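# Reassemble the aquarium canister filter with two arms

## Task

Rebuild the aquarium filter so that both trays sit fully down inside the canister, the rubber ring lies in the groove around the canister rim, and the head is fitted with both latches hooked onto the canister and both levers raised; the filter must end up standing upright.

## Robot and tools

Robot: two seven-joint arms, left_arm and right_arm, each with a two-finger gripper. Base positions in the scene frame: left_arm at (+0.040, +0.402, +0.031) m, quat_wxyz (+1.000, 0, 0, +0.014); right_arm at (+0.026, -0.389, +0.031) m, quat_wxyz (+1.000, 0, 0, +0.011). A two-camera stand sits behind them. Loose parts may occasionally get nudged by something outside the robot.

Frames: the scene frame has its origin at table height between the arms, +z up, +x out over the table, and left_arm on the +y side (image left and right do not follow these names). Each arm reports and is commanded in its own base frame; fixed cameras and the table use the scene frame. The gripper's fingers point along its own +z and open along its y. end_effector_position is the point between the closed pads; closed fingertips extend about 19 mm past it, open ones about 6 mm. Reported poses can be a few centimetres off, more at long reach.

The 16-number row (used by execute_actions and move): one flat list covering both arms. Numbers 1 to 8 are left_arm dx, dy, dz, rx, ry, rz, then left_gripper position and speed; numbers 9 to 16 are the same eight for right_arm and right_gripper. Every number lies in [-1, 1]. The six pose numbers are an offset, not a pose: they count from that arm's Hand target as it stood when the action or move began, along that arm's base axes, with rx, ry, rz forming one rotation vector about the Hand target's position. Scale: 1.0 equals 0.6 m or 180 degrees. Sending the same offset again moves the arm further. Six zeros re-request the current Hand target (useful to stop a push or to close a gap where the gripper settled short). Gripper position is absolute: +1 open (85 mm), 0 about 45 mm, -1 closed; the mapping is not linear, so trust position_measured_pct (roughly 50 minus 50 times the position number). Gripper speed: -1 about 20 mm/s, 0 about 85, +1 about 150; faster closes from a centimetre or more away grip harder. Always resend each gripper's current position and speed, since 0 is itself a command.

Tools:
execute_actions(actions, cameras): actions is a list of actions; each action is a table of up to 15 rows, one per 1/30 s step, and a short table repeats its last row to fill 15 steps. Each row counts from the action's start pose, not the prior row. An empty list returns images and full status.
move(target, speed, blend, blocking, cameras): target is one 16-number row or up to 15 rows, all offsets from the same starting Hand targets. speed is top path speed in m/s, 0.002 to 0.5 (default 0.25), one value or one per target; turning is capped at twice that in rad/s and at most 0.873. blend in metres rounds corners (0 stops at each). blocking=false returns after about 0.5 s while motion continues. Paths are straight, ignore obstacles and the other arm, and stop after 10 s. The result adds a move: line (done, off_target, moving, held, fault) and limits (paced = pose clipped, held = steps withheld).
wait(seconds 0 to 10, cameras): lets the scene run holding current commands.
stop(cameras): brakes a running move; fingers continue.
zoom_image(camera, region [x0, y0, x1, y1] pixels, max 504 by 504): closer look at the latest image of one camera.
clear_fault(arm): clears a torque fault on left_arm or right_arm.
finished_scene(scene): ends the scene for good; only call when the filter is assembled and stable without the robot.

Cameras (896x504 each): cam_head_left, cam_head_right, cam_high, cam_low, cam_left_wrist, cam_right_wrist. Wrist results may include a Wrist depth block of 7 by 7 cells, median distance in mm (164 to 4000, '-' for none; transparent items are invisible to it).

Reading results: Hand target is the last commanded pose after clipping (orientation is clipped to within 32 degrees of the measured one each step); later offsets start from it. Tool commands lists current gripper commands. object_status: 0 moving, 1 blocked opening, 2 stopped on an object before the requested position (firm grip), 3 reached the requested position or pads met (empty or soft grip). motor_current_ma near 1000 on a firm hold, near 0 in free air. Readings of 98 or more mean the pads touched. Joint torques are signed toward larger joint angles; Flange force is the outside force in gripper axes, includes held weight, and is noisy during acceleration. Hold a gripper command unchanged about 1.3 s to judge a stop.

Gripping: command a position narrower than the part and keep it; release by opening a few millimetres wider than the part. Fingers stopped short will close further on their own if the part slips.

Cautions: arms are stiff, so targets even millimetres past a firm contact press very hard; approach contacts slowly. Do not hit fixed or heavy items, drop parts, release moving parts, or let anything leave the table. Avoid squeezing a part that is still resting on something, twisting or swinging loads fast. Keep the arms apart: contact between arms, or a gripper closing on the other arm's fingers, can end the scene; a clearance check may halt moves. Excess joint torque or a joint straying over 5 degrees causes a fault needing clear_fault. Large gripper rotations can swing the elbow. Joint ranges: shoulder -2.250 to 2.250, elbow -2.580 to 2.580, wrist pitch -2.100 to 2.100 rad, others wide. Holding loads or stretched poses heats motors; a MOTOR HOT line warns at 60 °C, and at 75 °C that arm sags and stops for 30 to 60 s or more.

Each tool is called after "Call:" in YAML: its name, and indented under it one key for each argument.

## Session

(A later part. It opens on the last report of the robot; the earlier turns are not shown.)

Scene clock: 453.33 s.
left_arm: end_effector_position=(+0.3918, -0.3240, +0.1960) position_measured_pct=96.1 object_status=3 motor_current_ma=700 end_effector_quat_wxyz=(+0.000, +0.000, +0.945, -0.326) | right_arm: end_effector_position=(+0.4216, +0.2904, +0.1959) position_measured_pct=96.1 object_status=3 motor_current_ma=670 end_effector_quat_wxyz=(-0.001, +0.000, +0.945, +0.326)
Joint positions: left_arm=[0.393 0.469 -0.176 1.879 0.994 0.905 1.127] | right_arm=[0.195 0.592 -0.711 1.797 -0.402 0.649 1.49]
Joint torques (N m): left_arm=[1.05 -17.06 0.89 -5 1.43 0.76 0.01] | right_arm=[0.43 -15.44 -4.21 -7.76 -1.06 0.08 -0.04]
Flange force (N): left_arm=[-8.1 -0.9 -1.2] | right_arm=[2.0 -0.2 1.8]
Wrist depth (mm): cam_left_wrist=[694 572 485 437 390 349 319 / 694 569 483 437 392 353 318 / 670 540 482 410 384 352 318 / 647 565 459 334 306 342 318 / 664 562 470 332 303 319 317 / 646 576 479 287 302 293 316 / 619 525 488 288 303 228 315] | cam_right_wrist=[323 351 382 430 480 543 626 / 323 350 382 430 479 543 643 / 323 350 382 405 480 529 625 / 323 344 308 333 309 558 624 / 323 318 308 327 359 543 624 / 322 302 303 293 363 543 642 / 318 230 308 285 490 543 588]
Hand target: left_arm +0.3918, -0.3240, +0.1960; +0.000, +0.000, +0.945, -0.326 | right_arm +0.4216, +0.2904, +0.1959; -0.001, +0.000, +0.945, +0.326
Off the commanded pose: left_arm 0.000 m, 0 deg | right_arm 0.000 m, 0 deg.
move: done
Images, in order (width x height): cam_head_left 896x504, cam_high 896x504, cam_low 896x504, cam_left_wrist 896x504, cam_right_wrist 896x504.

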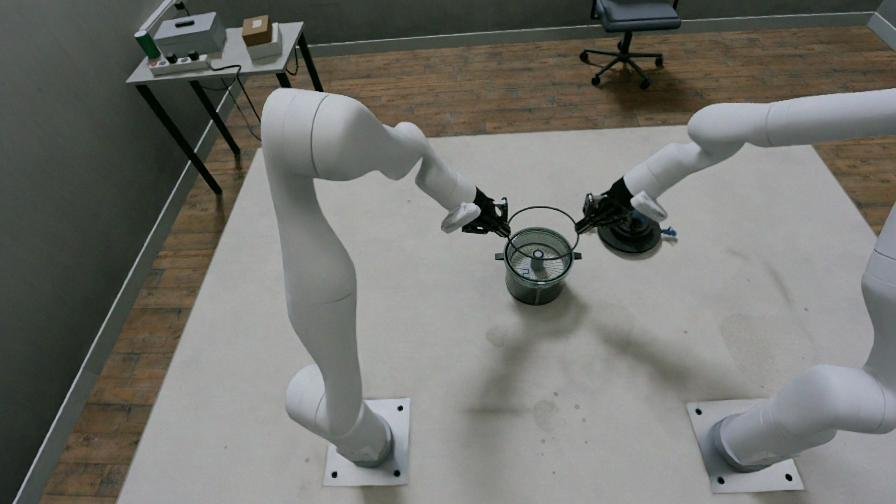

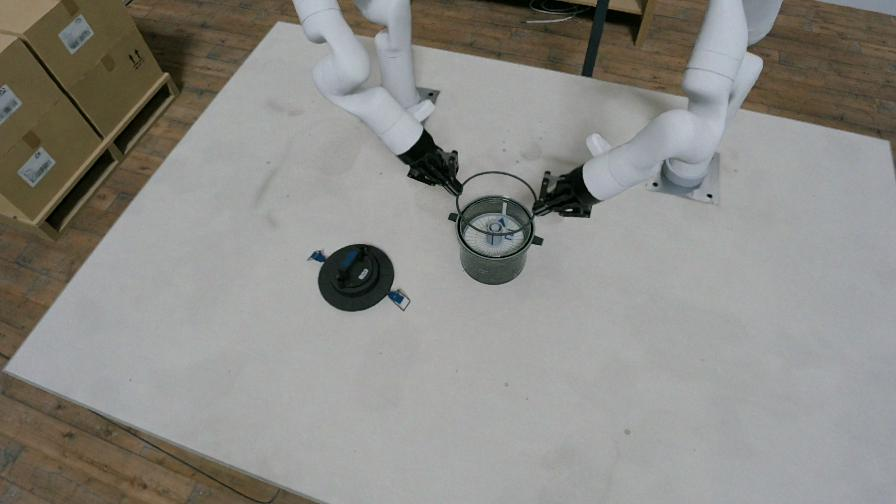

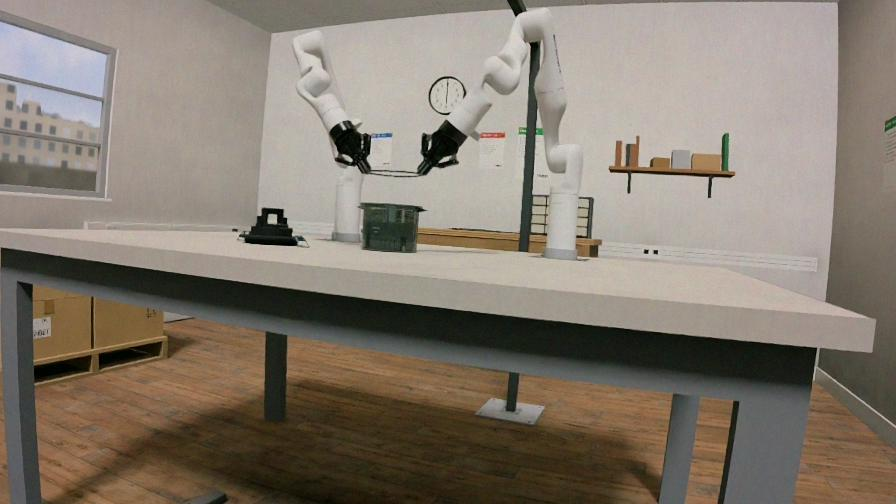

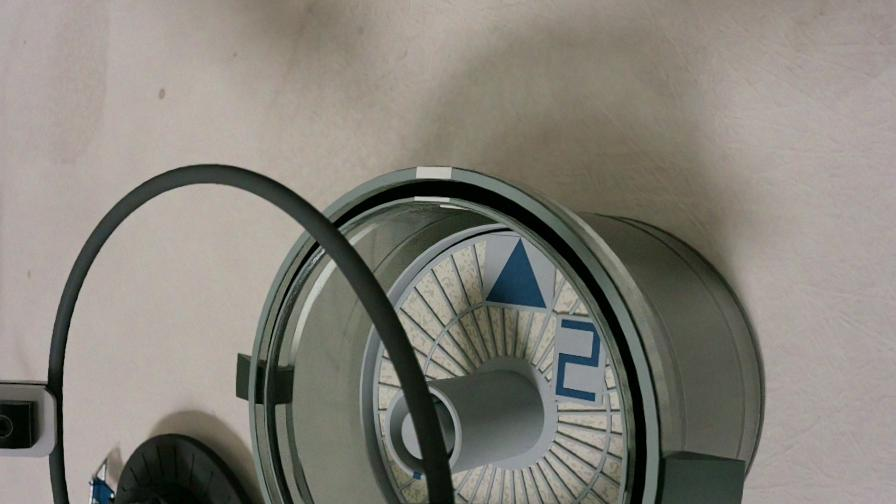

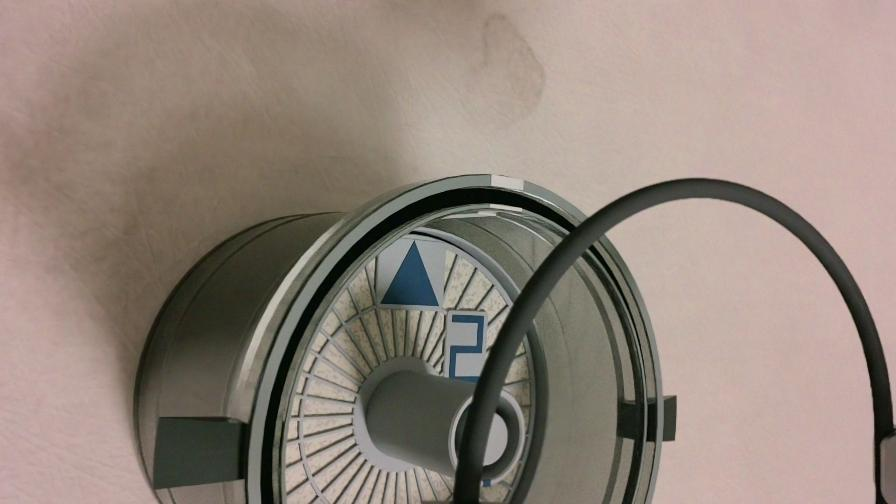

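Call:
move:
  target: [0,0,-0.1,0,0,0,-0.93,-1,0,0,-0.1,0,0,0,-0.93,-1]
  speed: 0.1
  cameras: ["cam_right_wrist","cam_left_wrist","cam_head_left","cam_high","cam_low"]

Call:
zoom_image:
  camera: "cam_low"
  region: [340, 150, 450, 240]

Call:
zoom_image:
  camera: "cam_head_left"
  region: [470, 200, 610, 310]

Call:
zoom_image:
  camera: "cam_high"
  region: [430, 160, 570, 290]

Scene clock: 475.23 s.
left_arm: end_effector_position=(+0.3918, -0.3240, +0.1360) position_measured_pct=96.1 object_status=3 motor_current_ma=700 end_effector_quat_wxyz=(+0.000, +0.000, +0.945, -0.326) | right_arm: end_effector_position=(+0.4216, +0.2903, +0.1359) position_measured_pct=96.1 object_status=3 motor_current_ma=670 end_effector_quat_wxyz=(-0.001, +0.000, +0.945, +0.326)
Joint positions: left_arm=[0.362 0.581 -0.135 1.941 1.129 0.808 0.932] | right_arm=[0.184 0.711 -0.707 1.857 -0.392 0.498 1.561]
Joint torques (N m): left_arm=[0.95 -17.82 1.16 -3.86 1.17 1.13 0.09] | right_arm=[0.36 -16.35 -4.79 -6.56 -0.84 0.27 -0.14]
Flange force (N): left_arm=[-7.6 0.0 0.0] | right_arm=[2.3 -0.5 1.6]
Wrist depth (mm): cam_left_wrist=[565 477 411 363 320 286 266 / 560 464 411 362 320 290 265 / 556 449 238 348 318 289 264 / 553 458 290 253 303 288 264 / 552 458 291 256 246 284 260 / 505 454 285 252 237 278 263 / 492 465 233 249 236 278 259] | cam_right_wrist=[263 290 318 351 392 454 526 / 263 285 317 351 400 456 525 / 263 286 318 350 232 443 526 / 263 285 300 255 213 441 524 / 263 286 259 199 283 442 509 / 263 281 243 254 278 454 510 / 263 280 186 252 232 244 277]
Hand target: left_arm +0.3918, -0.3240, +0.1360; +0.000, +0.000, +0.945, -0.326 | right_arm +0.4216, +0.2904, +0.1359; -0.001, +0.000, +0.945, +0.326
Off the commanded pose: left_arm 0.000 m, 0 deg | right_arm 0.000 m, 0 deg.
move: done
Images, in order (width x height): cam_head_left 896x504, cam_high 896x504, cam_low 896x504, cam_left_wrist 896x504, cam_right_wrist 896x504.

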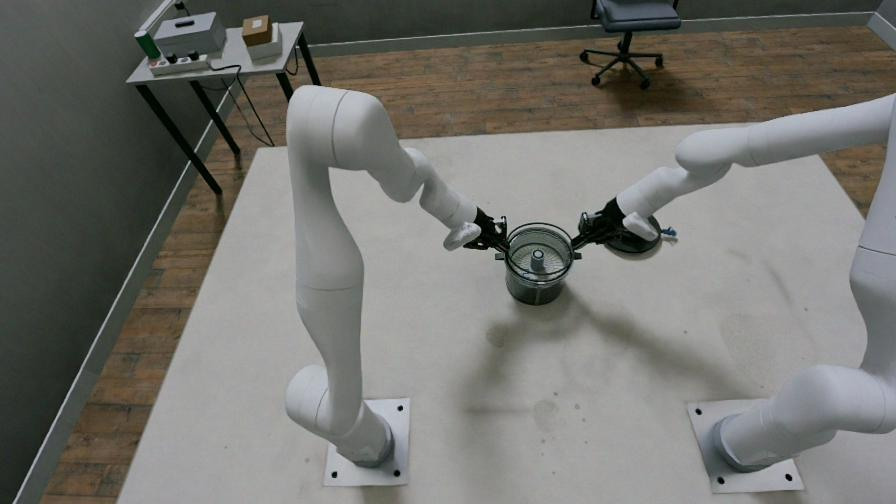

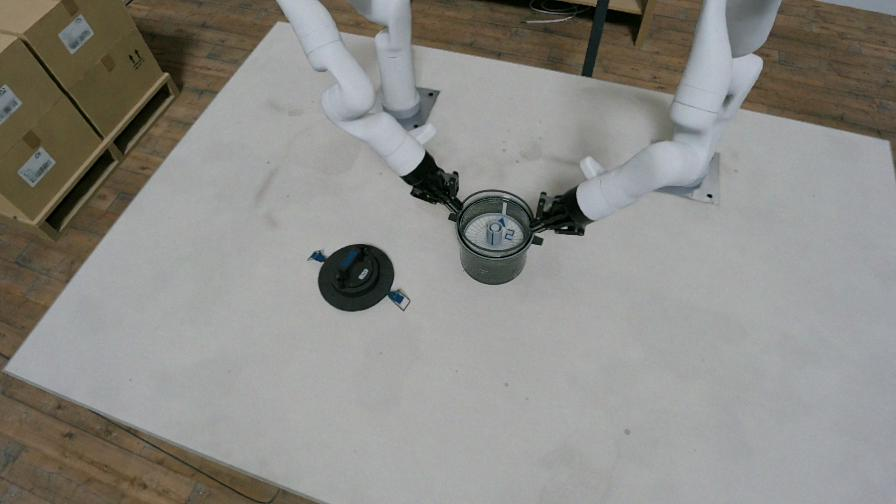

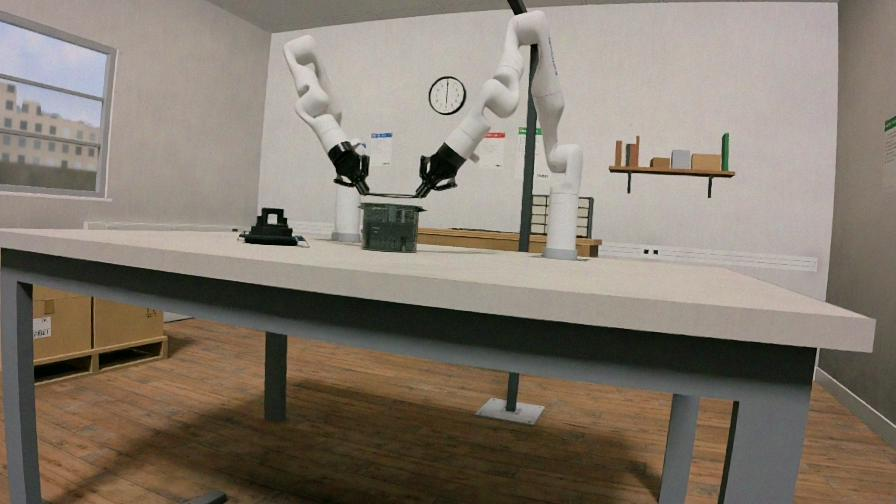

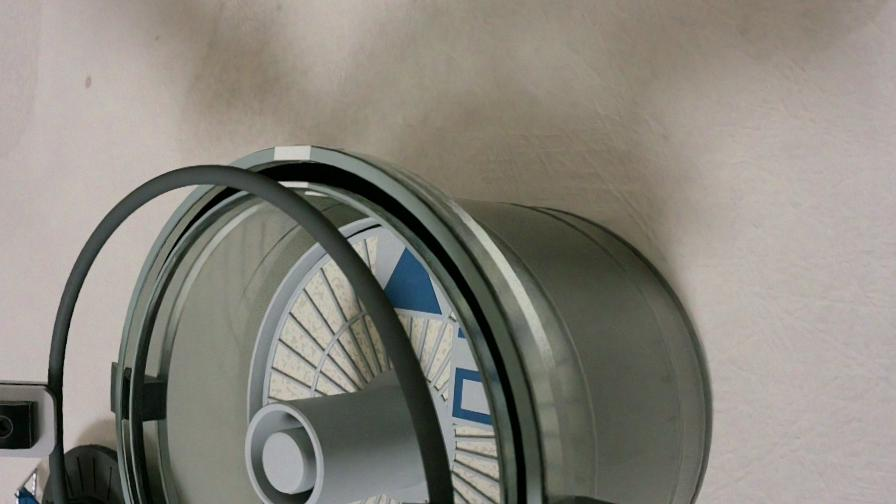

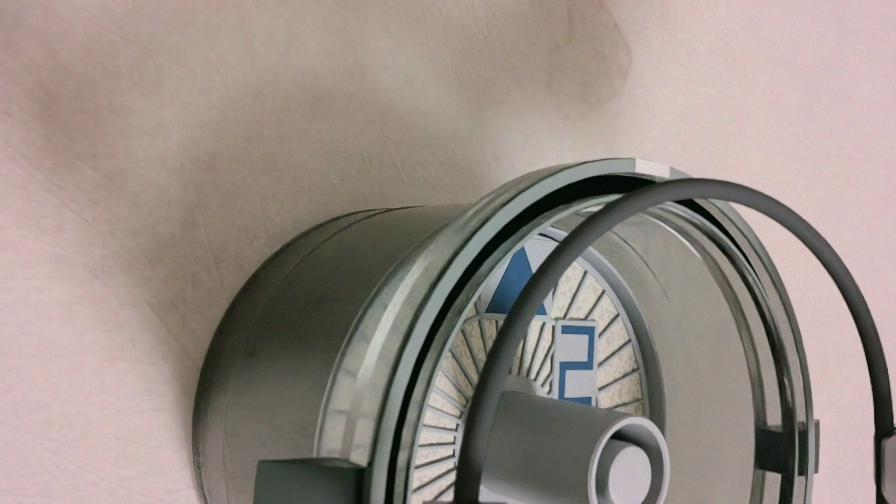

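Scaled by 4.582 from the camera's 896x504 image, which has a finer 1280x720 frame.

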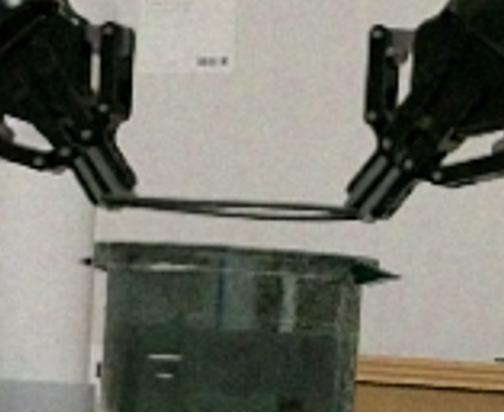

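Scaled by 3.600 from the camera's 896x504 image, which has a finer 1280x720 frame.

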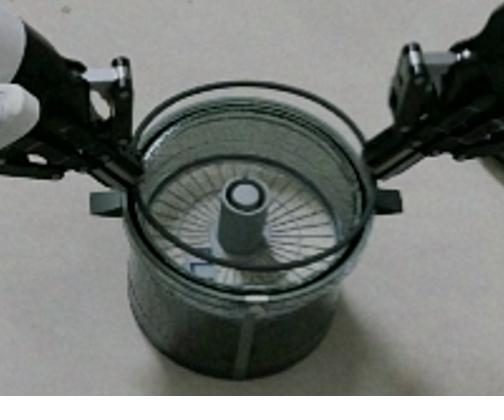

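Scaled by 3.600 from the camera's 896x504 image, which has a finer 1280x720 frame.

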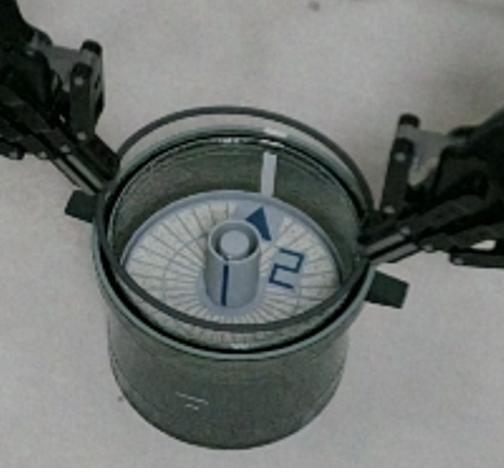

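Call:
move:
  target: [0,0,-0.03,0,0,0,-0.93,-1,0,0,-0.03,0,0,0,-0.93,-1]
  speed: 0.05
  cameras: ["cam_right_wrist","cam_left_wrist","cam_head_left","cam_high","cam_low"]

Call:
zoom_image:
  camera: "cam_low"
  region: [350, 180, 440, 230]

Call:
zoom_image:
  camera: "cam_head_left"
  region: [490, 210, 590, 290]

Call:
zoom_image:
  camera: "cam_high"
  region: [440, 170, 550, 270]

Scene clock: 494.73 s.
left_arm: end_effector_position=(+0.3918, -0.3240, +0.1180) position_measured_pct=96.1 object_status=3 motor_current_ma=700 end_effector_quat_wxyz=(+0.000, +0.000, +0.945, -0.326) | right_arm: end_effector_position=(+0.4216, +0.2903, +0.1179) position_measured_pct=96.1 object_status=3 motor_current_ma=670 end_effector_quat_wxyz=(-0.001, +0.000, +0.945, +0.326)
Joint positions: left_arm=[0.351 0.619 -0.12 1.954 1.173 0.782 0.869] | right_arm=[0.182 0.751 -0.706 1.869 -0.387 0.454 1.581]
Joint torques (N m): left_arm=[1.01 -17.95 1.25 -3.43 1.1 1.22 -0.11] | right_arm=[0.38 -16.39 -4.94 -6.19 -0.74 0.33 -0.14]
Flange force (N): left_arm=[-8.0 -0.6 -0.4] | right_arm=[2.8 -0.2 1.2]
Wrist depth (mm): cam_left_wrist=[530 447 380 335 301 269 246 / 526 434 377 335 300 272 249 / 523 402 202 328 300 271 248 / 506 431 268 237 287 271 245 / 505 431 273 182 245 270 248 / 276 298 255 179 228 266 247 / 447 219 223 237 224 262 243] | cam_right_wrist=[249 271 296 327 374 423 489 / 249 270 296 326 374 424 489 / 249 271 296 326 348 222 490 / 245 271 289 247 188 423 461 / 245 270 252 226 275 424 474 / 249 268 235 227 269 298 460 / 249 266 235 242 227 224 277]
Hand target: left_arm +0.3918, -0.3240, +0.1180; +0.000, +0.000, +0.945, -0.326 | right_arm +0.4216, +0.2904, +0.1179; -0.001, +0.000, +0.945, +0.326
Off the commanded pose: left_arm 0.000 m, 0 deg | right_arm 0.000 m, 0 deg.
move: done
Images, in order (width x height): cam_head_left 896x504, cam_high 896x504, cam_low 896x504, cam_left_wrist 896x504, cam_right_wrist 896x504.

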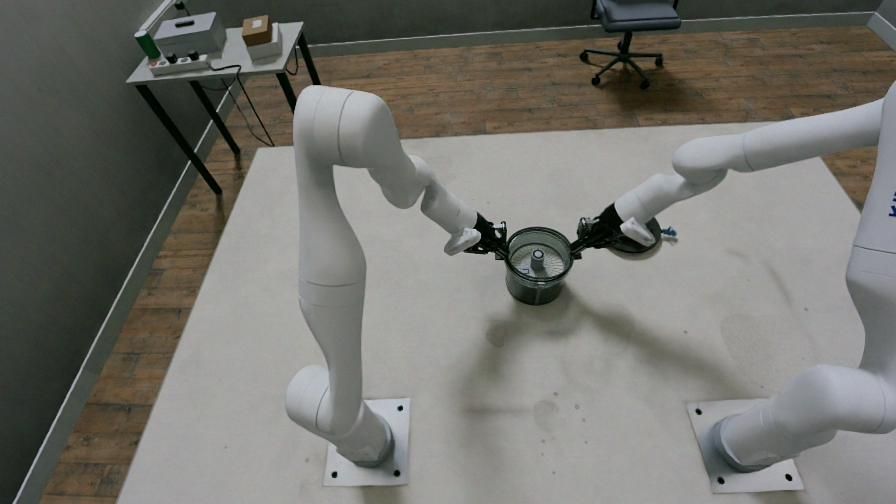

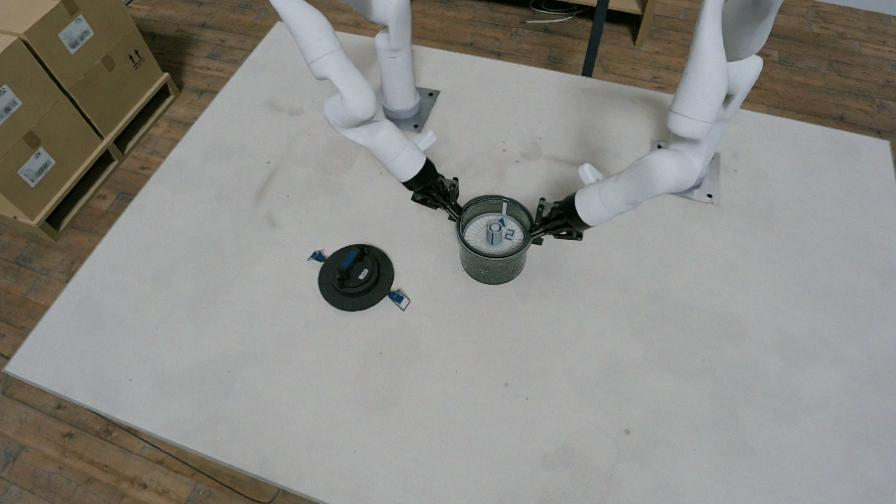

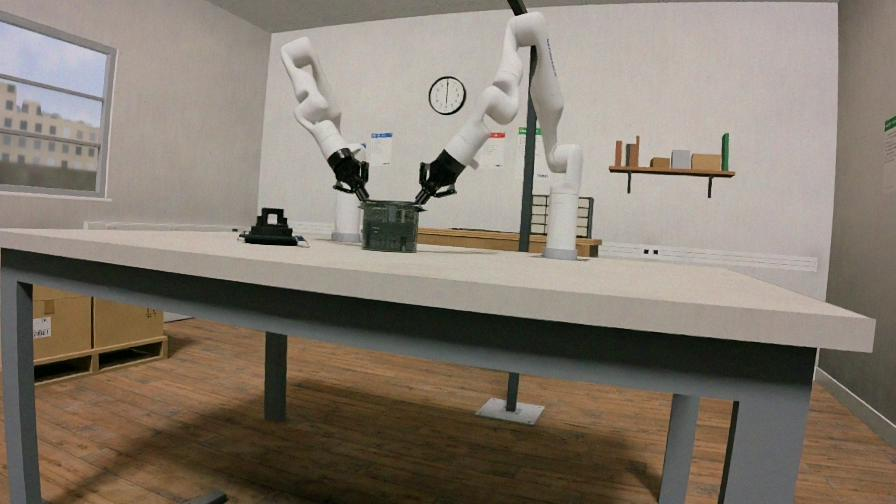

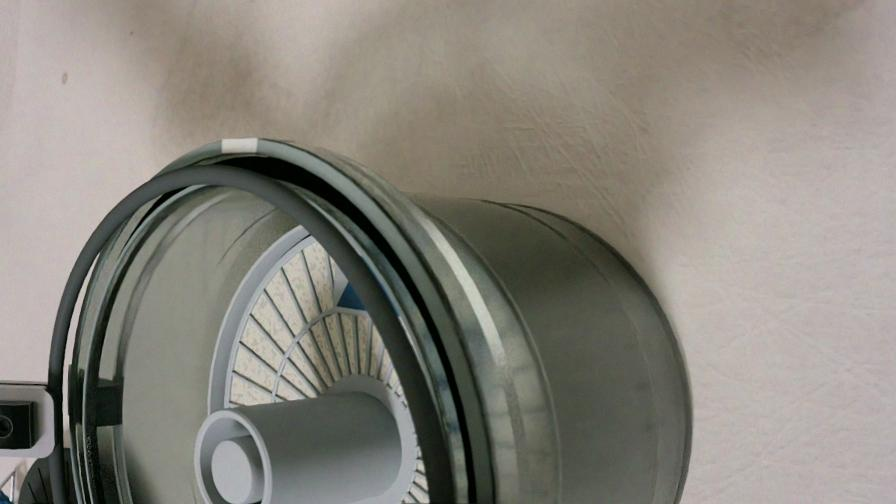

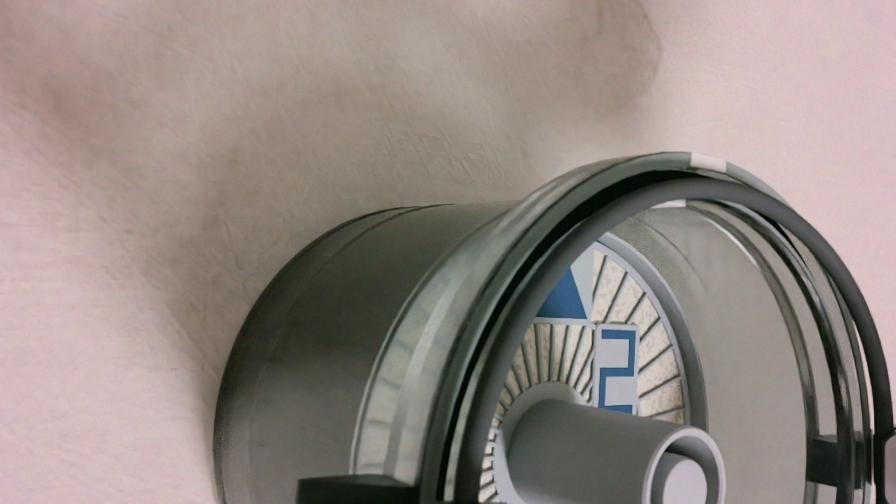

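Scaled by 5.600 from the camera's 896x504 image, which has a finer 1280x720 frame.

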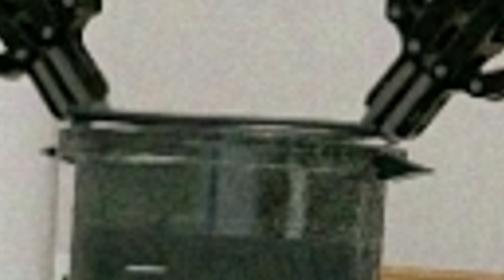

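Scaled by 5.040 from the camera's 896x504 image, which has a finer 1280x720 frame.

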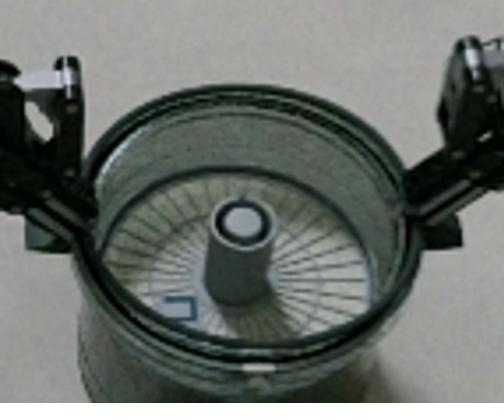

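Scaled by 4.582 from the camera's 896x504 image, which has a finer 1280x720 frame.

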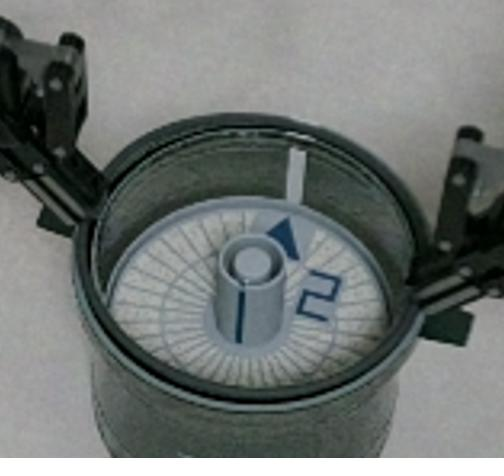

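Call:
move:
  target: [0,-0.0195,0.002,0.211,0,0,-0.93,-1,0,0.0195,0.002,-0.211,0,0,-0.93,-1]
  speed: 0.1
  cameras: ["cam_right_wrist","cam_left_wrist","cam_high"]

Call:
zoom_image:
  camera: "cam_high"
  region: [440, 170, 550, 270]

Scene clock: 511.77 s.
left_arm: end_effector_position=(+0.3918, -0.3357, +0.1191) position_measured_pct=96.1 object_status=3 motor_current_ma=700 end_effector_quat_wxyz=(+0.000, +0.000, +1.000, +0.000) | right_arm: end_effector_position=(+0.4216, +0.3021, +0.1191) position_measured_pct=96.1 object_status=3 motor_current_ma=670 end_effector_quat_wxyz=(-0.001, +0.000, +1.000, +0.001)
Joint positions: left_arm=[0.982 0.724 -0.543 1.517 0.415 1.017 1.9] | right_arm=[-0.617 0.675 -0.085 1.516 0.063 0.953 0.85]
Joint torques (N m): left_arm=[0.84 -20.58 -2.25 -5.13 0.17 0.04 -0.01] | right_arm=[0.34 -19.87 -0.19 -8.17 0.08 0.23 -0.08]
Flange force (N): left_arm=[-8.1 -4.8 -1.4] | right_arm=[3.4 -1.8 1.7]
Wrist depth (mm): cam_left_wrist=[294 294 294 295 295 295 295 / 294 294 295 294 295 295 295 / 221 169 294 294 295 295 295 / 222 221 166 294 294 295 295 / 222 222 222 294 294 294 294 / 222 220 221 293 294 294 294 / 172 220 222 293 292 293 294] | cam_right_wrist=[298 297 297 295 295 294 293 / 298 297 296 295 295 294 293 / 297 297 296 295 294 169 169 / 297 296 295 295 169 221 220 / 297 296 295 294 222 221 219 / 297 295 295 293 222 221 220 / 296 295 294 293 221 217 195]
Hand target: left_arm +0.3917, -0.3357, +0.1191; +0.000, +0.000, +1.000, +0.000 | right_arm +0.4216, +0.3021, +0.1191; -0.001, +0.000, +1.000, +0.001
Off the commanded pose: left_arm 0.000 m, 0 deg | right_arm 0.000 m, 0 deg.
move: done
Images, in order (width x height): cam_high 896x504, cam_left_wrist 896x504, cam_right_wrist 896x504.

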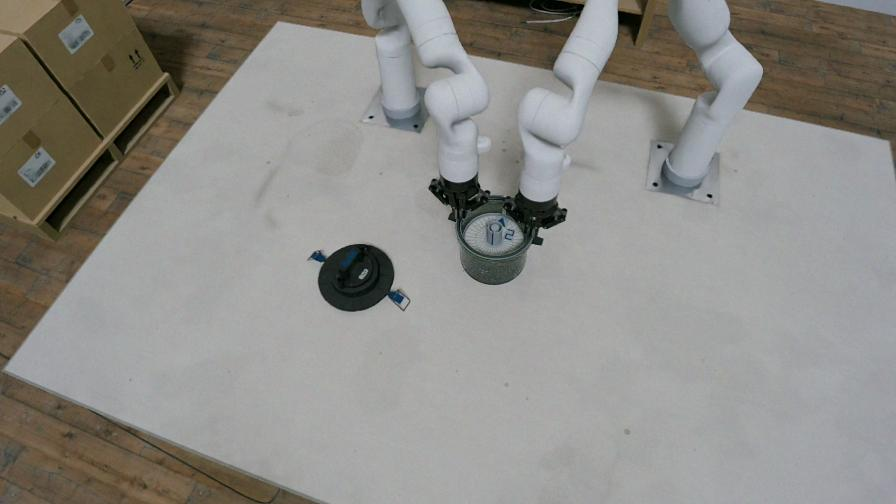

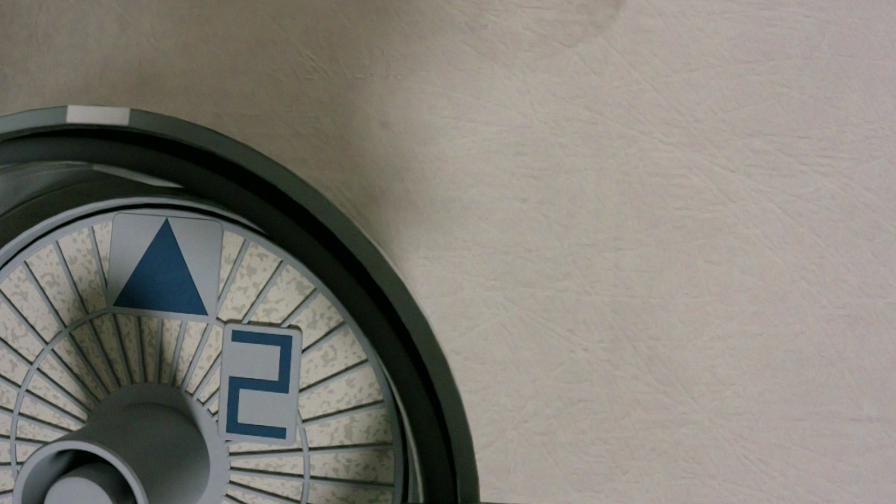

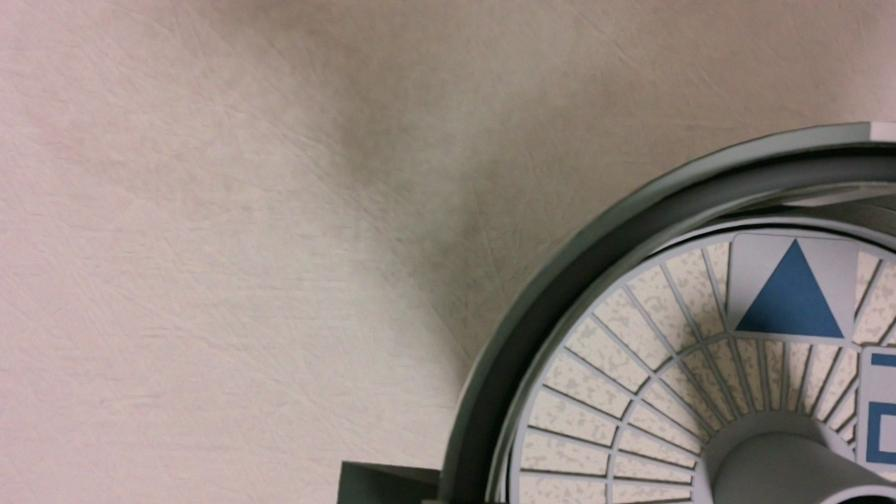

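Scaled by 4.582 from the camera's 896x504 image, which has a finer 1280x720 frame.

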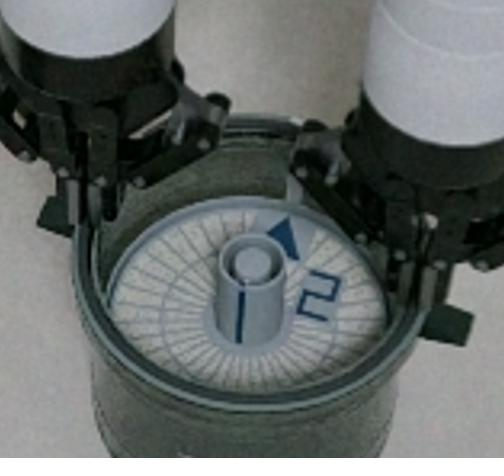

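Call:
zoom_image:
  camera: "cam_left_wrist"
  region: [0, 80, 500, 504]

Call:
zoom_image:
  camera: "cam_right_wrist"
  region: [396, 80, 896, 504]

Call:
zoom_image:
  camera: "cam_high"
  region: [450, 190, 550, 260]

Scaled by 1.008 from the camera's 896x504 image, which has a finer 1280x720 frame.

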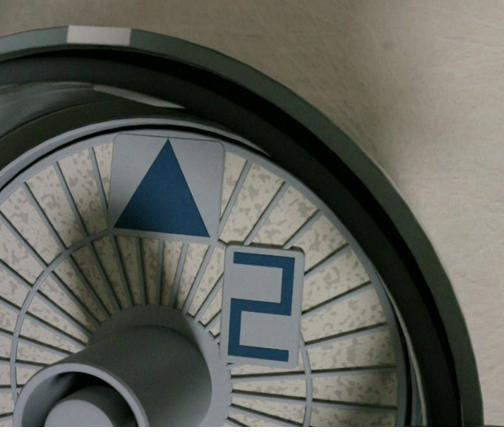

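Scaled by 1.008 from the camera's 896x504 image, which has a finer 1280x720 frame.

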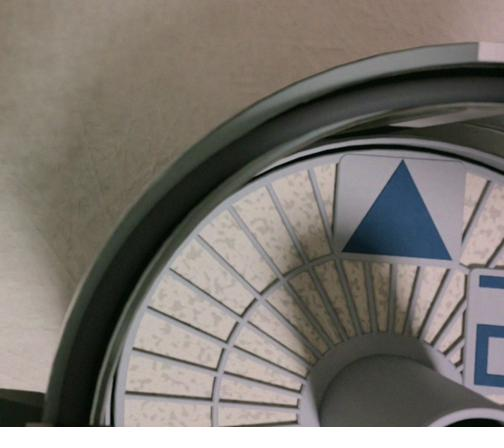

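Scaled by 5.040 from the camera's 896x504 image, which has a finer 1280x720 frame.

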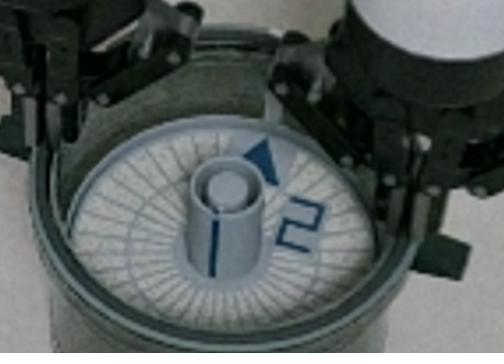

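Call:
move:
  target: [0,0,-0.0083,0,0,0,-0.93,-1,0,0,-0.0083,0,0,0,-0.93,-1]
  speed: 0.02
  cameras: ["cam_right_wrist","cam_left_wrist"]

Scene clock: 525.13 s.
left_arm: end_effector_position=(+0.3918, -0.3358, +0.1144) position_measured_pct=96.1 object_status=3 motor_current_ma=700 end_effector_quat_wxyz=(+0.000, +0.000, +1.000, -0.001) | right_arm: end_effector_position=(+0.4216, +0.3021, +0.1144) position_measured_pct=96.1 object_status=3 motor_current_ma=670 end_effector_quat_wxyz=(+0.000, +0.000, +1.000, +0.001)
Joint positions: left_arm=[0.981 0.73 -0.541 1.522 0.419 1.005 1.897] | right_arm=[-0.617 0.682 -0.085 1.522 0.064 0.941 0.849]
Joint torques (N m): left_arm=[-0.37 2.87 1.41 -2.21 1.67 -6.63 -0.07] | right_arm=[0.57 -0.14 0.33 -5.15 0.52 -5.1 -0.07]
Flange force (N): left_arm=[9.6 7.0 -55.9] | right_arm=[16.5 -10.5 -42.6]
Wrist depth (mm): cam_left_wrist=[291 292 292 292 292 292 292 / 290 290 291 291 291 292 292 / 290 171 291 291 291 292 291 / 219 217 166 291 291 291 291 / 219 219 219 291 290 291 291 / 218 217 218 291 291 291 291 / 171 218 219 219 291 290 290] | cam_right_wrist=[294 293 292 292 291 290 289 / 294 293 293 292 291 290 289 / 294 293 292 291 290 170 169 / 293 293 292 291 166 217 216 / 293 292 292 291 218 218 216 / 292 292 291 290 218 218 216 / 292 291 291 176 218 216 190]
Hand target: left_arm +0.3918, -0.3357, +0.1142; +0.000, +0.000, +1.000, +0.000 | right_arm +0.4216, +0.3021, +0.1142; -0.001, +0.000, +1.000, +0.000
Off the commanded pose: left_arm 0.000 m, 0 deg | right_arm 0.000 m, 0 deg.
move: done
Images, in order (width x height): cam_left_wrist 896x504, cam_right_wrist 896x504.

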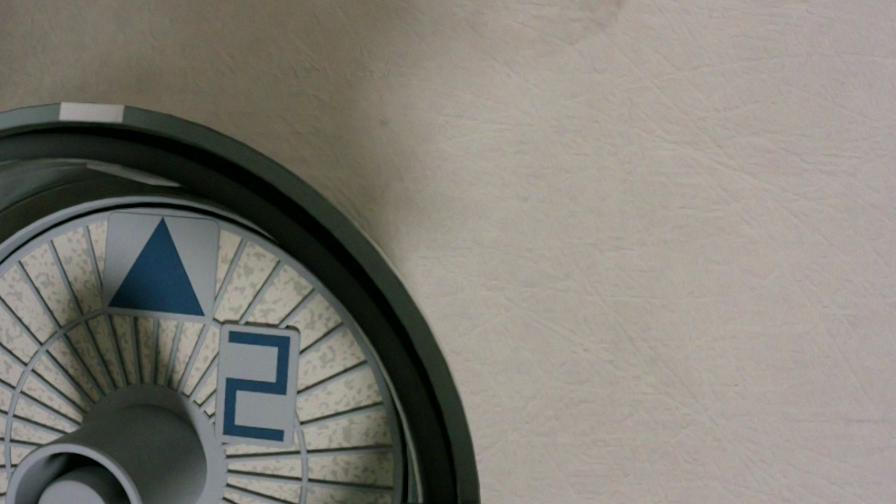

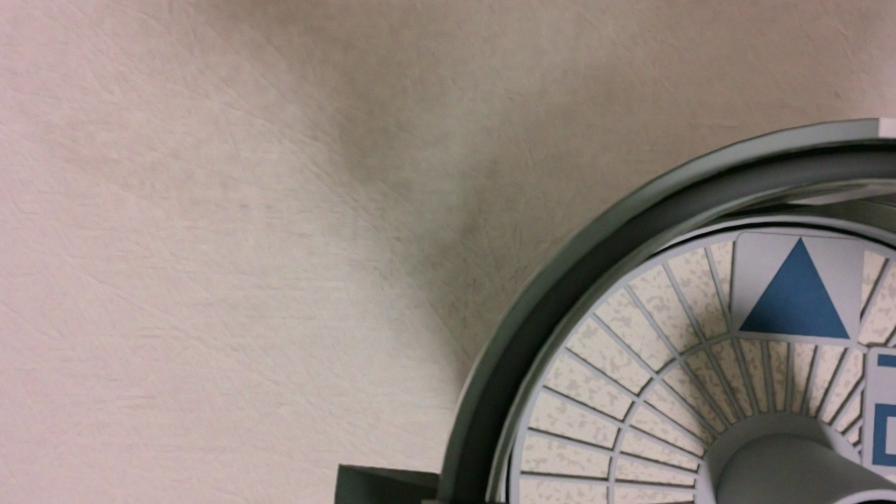

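Call:
move:
  target: [0,0,0.001,0,0,0,-0.93,-1,0,0,0.001,0,0,0,-0.93,-1]
  speed: 0.02

Call:
move:
  target: [0,0,0,0,0,0,-0.78,-1,0,0,0,0,0,0,-0.78,-1]

Call:
move:
  target:
    - [0,0,0.03,0,0,0,-0.78,-1,0,0,0.03,0,0,0,-0.78,-1]
    - [-0.02,0.12,0.2,0,0,0,-0.78,-1,-0.02,-0.12,0.2,0,0,0,-0.78,-1]
  speed: [0.04,0.15]
  cameras: ["cam_right_wrist","cam_left_wrist","cam_high"]

Call:
zoom_image:
  camera: "cam_high"
  region: [450, 190, 550, 260]

Scene clock: 535.63 s.
left_arm: end_effector_position=(+0.3918, -0.3357, +0.1147) position_measured_pct=96.1 object_status=3 motor_current_ma=700 end_effector_quat_wxyz=(+0.000, +0.000, +1.000, +0.000) | right_arm: end_effector_position=(+0.4216, +0.3020, +0.1147) position_measured_pct=96.1 object_status=3 motor_current_ma=670 end_effector_quat_wxyz=(-0.001, +0.000, +1.000, +0.000)
Joint positions: left_arm=[0.981 0.73 -0.541 1.521 0.419 1.007 1.897] | right_arm=[-0.617 0.681 -0.085 1.521 0.064 0.942 0.849]
Joint torques (N m): left_arm=[0.31 -1.88 1.13 -2.55 1.5 -4.95 -0.06] | right_arm=[0.86 -4.01 0.52 -4.56 0.52 -3.22 -0.04]
Flange force (N): left_arm=[5.1 5.0 -44.6] | right_arm=[12.0 -6.6 -33.1]
Wrist depth (mm): cam_left_wrist=[290 291 291 292 291 292 293 / 291 291 291 291 292 292 291 / 290 171 291 291 291 291 292 / 219 217 166 290 291 292 291 / 219 219 219 291 291 291 291 / 217 218 218 290 290 291 291 / 171 217 219 219 291 291 290] | cam_right_wrist=[294 293 293 292 291 290 289 / 294 293 292 292 291 290 289 / 293 293 292 291 290 170 169 / 294 292 292 291 165 217 216 / 293 292 291 291 218 218 216 / 292 292 291 291 218 218 216 / 292 291 291 176 218 216 190]
Hand target: left_arm +0.3918, -0.3357, +0.1148; +0.000, +0.000, +1.000, +0.000 | right_arm +0.4216, +0.3021, +0.1147; -0.001, +0.000, +1.000, +0.001
Off the commanded pose: left_arm 0.000 m, 0 deg | right_arm 0.000 m, 0 deg.
move: done

Scene clock: 536.23 s.
left_arm: end_effector_position=(+0.3917, -0.3359, +0.1148) position_measured_pct=89.6 object_status=0 motor_current_ma=70 end_effector_quat_wxyz=(+0.000, +0.000, +1.000, +0.000) | right_arm: end_effector_position=(+0.4216, +0.3021, +0.1147) position_measured_pct=89.6 object_status=0 motor_current_ma=50 end_effector_quat_wxyz=(-0.001, +0.000, +1.000, +0.001)
Joint positions: left_arm=[0.981 0.73 -0.541 1.521 0.419 1.006 1.897] | right_arm=[-0.617 0.681 -0.085 1.521 0.064 0.942 0.849]
Joint torques (N m): left_arm=[-5.68 -4.56 -5.42 5.86 -3.86 1.02 -0.05] | right_arm=[4.53 -7.78 3.88 0.27 1.92 2.42 -0.08]
Flange force (N): left_arm=[-5.5 -19.4 -29.4] | right_arm=[4.0 7.8 -19.4]
Wrist depth (mm): cam_left_wrist=[290 291 292 291 291 292 292 / 291 291 291 291 290 291 291 / 291 213 291 291 291 291 291 / 219 217 218 291 291 291 291 / 219 218 218 290 290 290 291 / 219 217 219 291 290 290 290 / 173 212 219 289 290 290 290] | cam_right_wrist=[294 293 292 292 291 290 289 / 294 293 292 292 291 290 289 / 294 293 292 291 291 166 165 / 293 293 291 291 166 218 216 / 293 292 292 291 218 218 216 / 292 292 291 290 218 218 216 / 292 291 291 171 218 217 189]
Hand target: left_arm +0.3918, -0.3357, +0.1148; +0.000, +0.000, +1.000, +0.000 | right_arm +0.4216, +0.3020, +0.1147; -0.001, +0.000, +1.000, +0.000
Off the commanded pose: left_arm 0.000 m, 0 deg | right_arm 0.000 m, 0 deg.
move: done

Scene clock: 538.13 s.
left_arm: end_effector_position=(+0.3798, -0.2637, +0.2347) position_measured_pct=89.6 object_status=1 motor_current_ma=1000 end_effector_quat_wxyz=(+0.000, +0.000, +1.000, +0.000) | right_arm: end_effector_position=(+0.4096, +0.2301, +0.2347) position_measured_pct=89.6 object_status=1 motor_current_ma=1000 end_effector_quat_wxyz=(-0.001, +0.000, +1.000, +0.000)
Joint positions: left_arm=[0.964 0.482 -0.625 1.535 0.294 1.219 1.862] | right_arm=[-0.509 0.44 -0.082 1.521 0.036 1.183 0.974]
Joint torques (N m): left_arm=[1.01 -16.99 -1.67 -6.21 0.1 0.03 -0.02] | right_arm=[0.43 -16.54 -0.2 -8.86 0.03 0.24 -0.08]
Flange force (N): left_arm=[-8.5 -3.3 -3.4] | right_arm=[2.9 -0.9 1.6]
Wrist depth (mm): cam_left_wrist=[409 410 410 409 411 411 412 / 409 409 410 410 410 412 411 / 410 408 409 410 410 411 411 / 335 408 409 408 410 411 409 / 338 335 411 408 410 409 410 / 336 335 408 409 408 410 409 / 336 336 407 409 408 407 409] | cam_right_wrist=[415 413 412 412 410 409 408 / 414 412 413 411 409 410 407 / 414 412 412 410 409 408 408 / 413 411 410 410 409 408 334 / 412 412 411 409 409 360 334 / 412 412 410 409 409 334 335 / 413 412 409 408 407 335 322]
Hand target: left_arm +0.3798, -0.2637, +0.2348; +0.000, +0.000, +1.000, +0.000 | right_arm +0.4096, +0.2300, +0.2347; -0.001, +0.000, +1.000, +0.000
Off the commanded pose: left_arm 0.000 m, 0 deg | right_arm 0.000 m, 0 deg.
move: done
Images, in order (width x height): cam_high 896x504, cam_left_wrist 896x504, cam_right_wrist 896x504.

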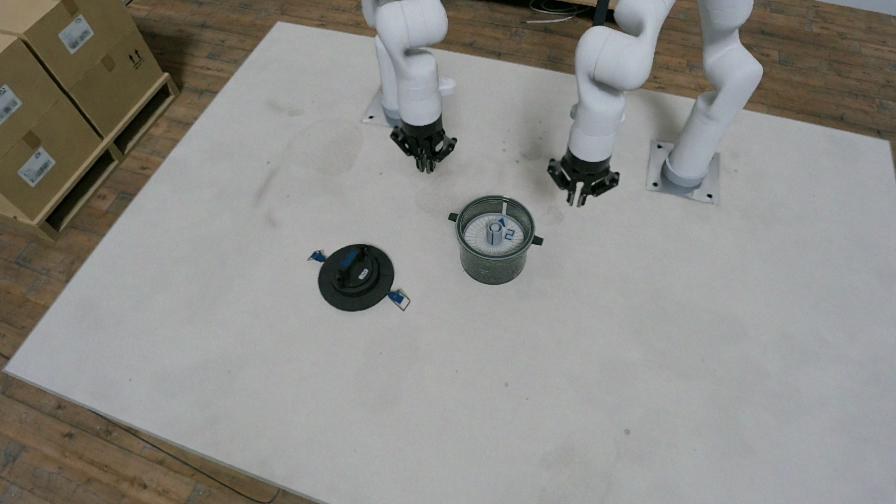

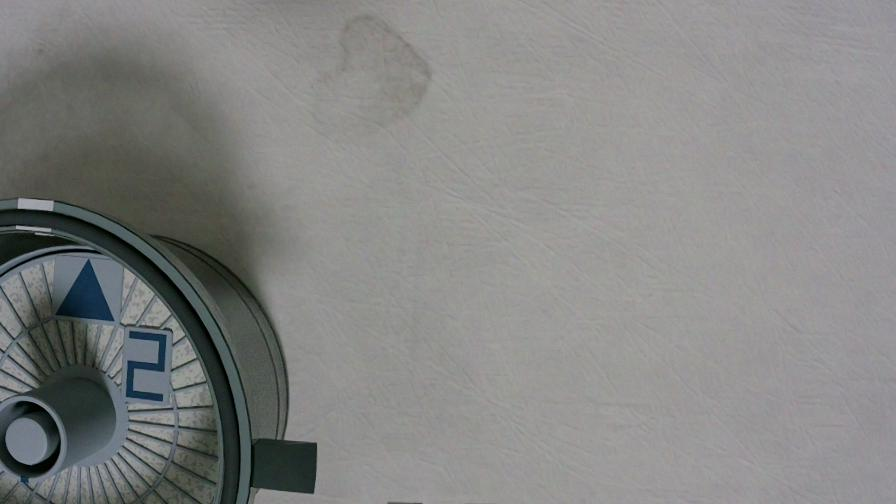

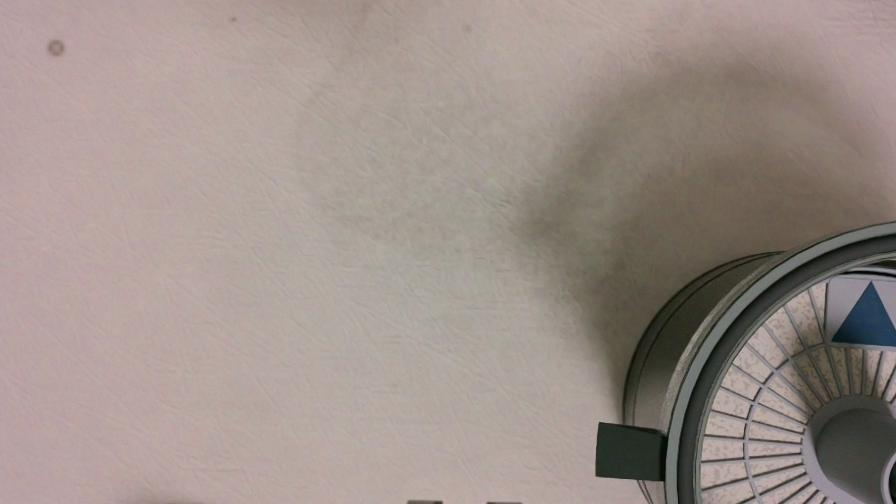

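Scaled by 5.040 from the camera's 896x504 image, which has a finer 1280x720 frame.

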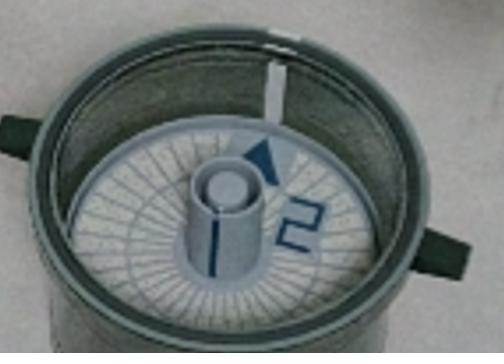

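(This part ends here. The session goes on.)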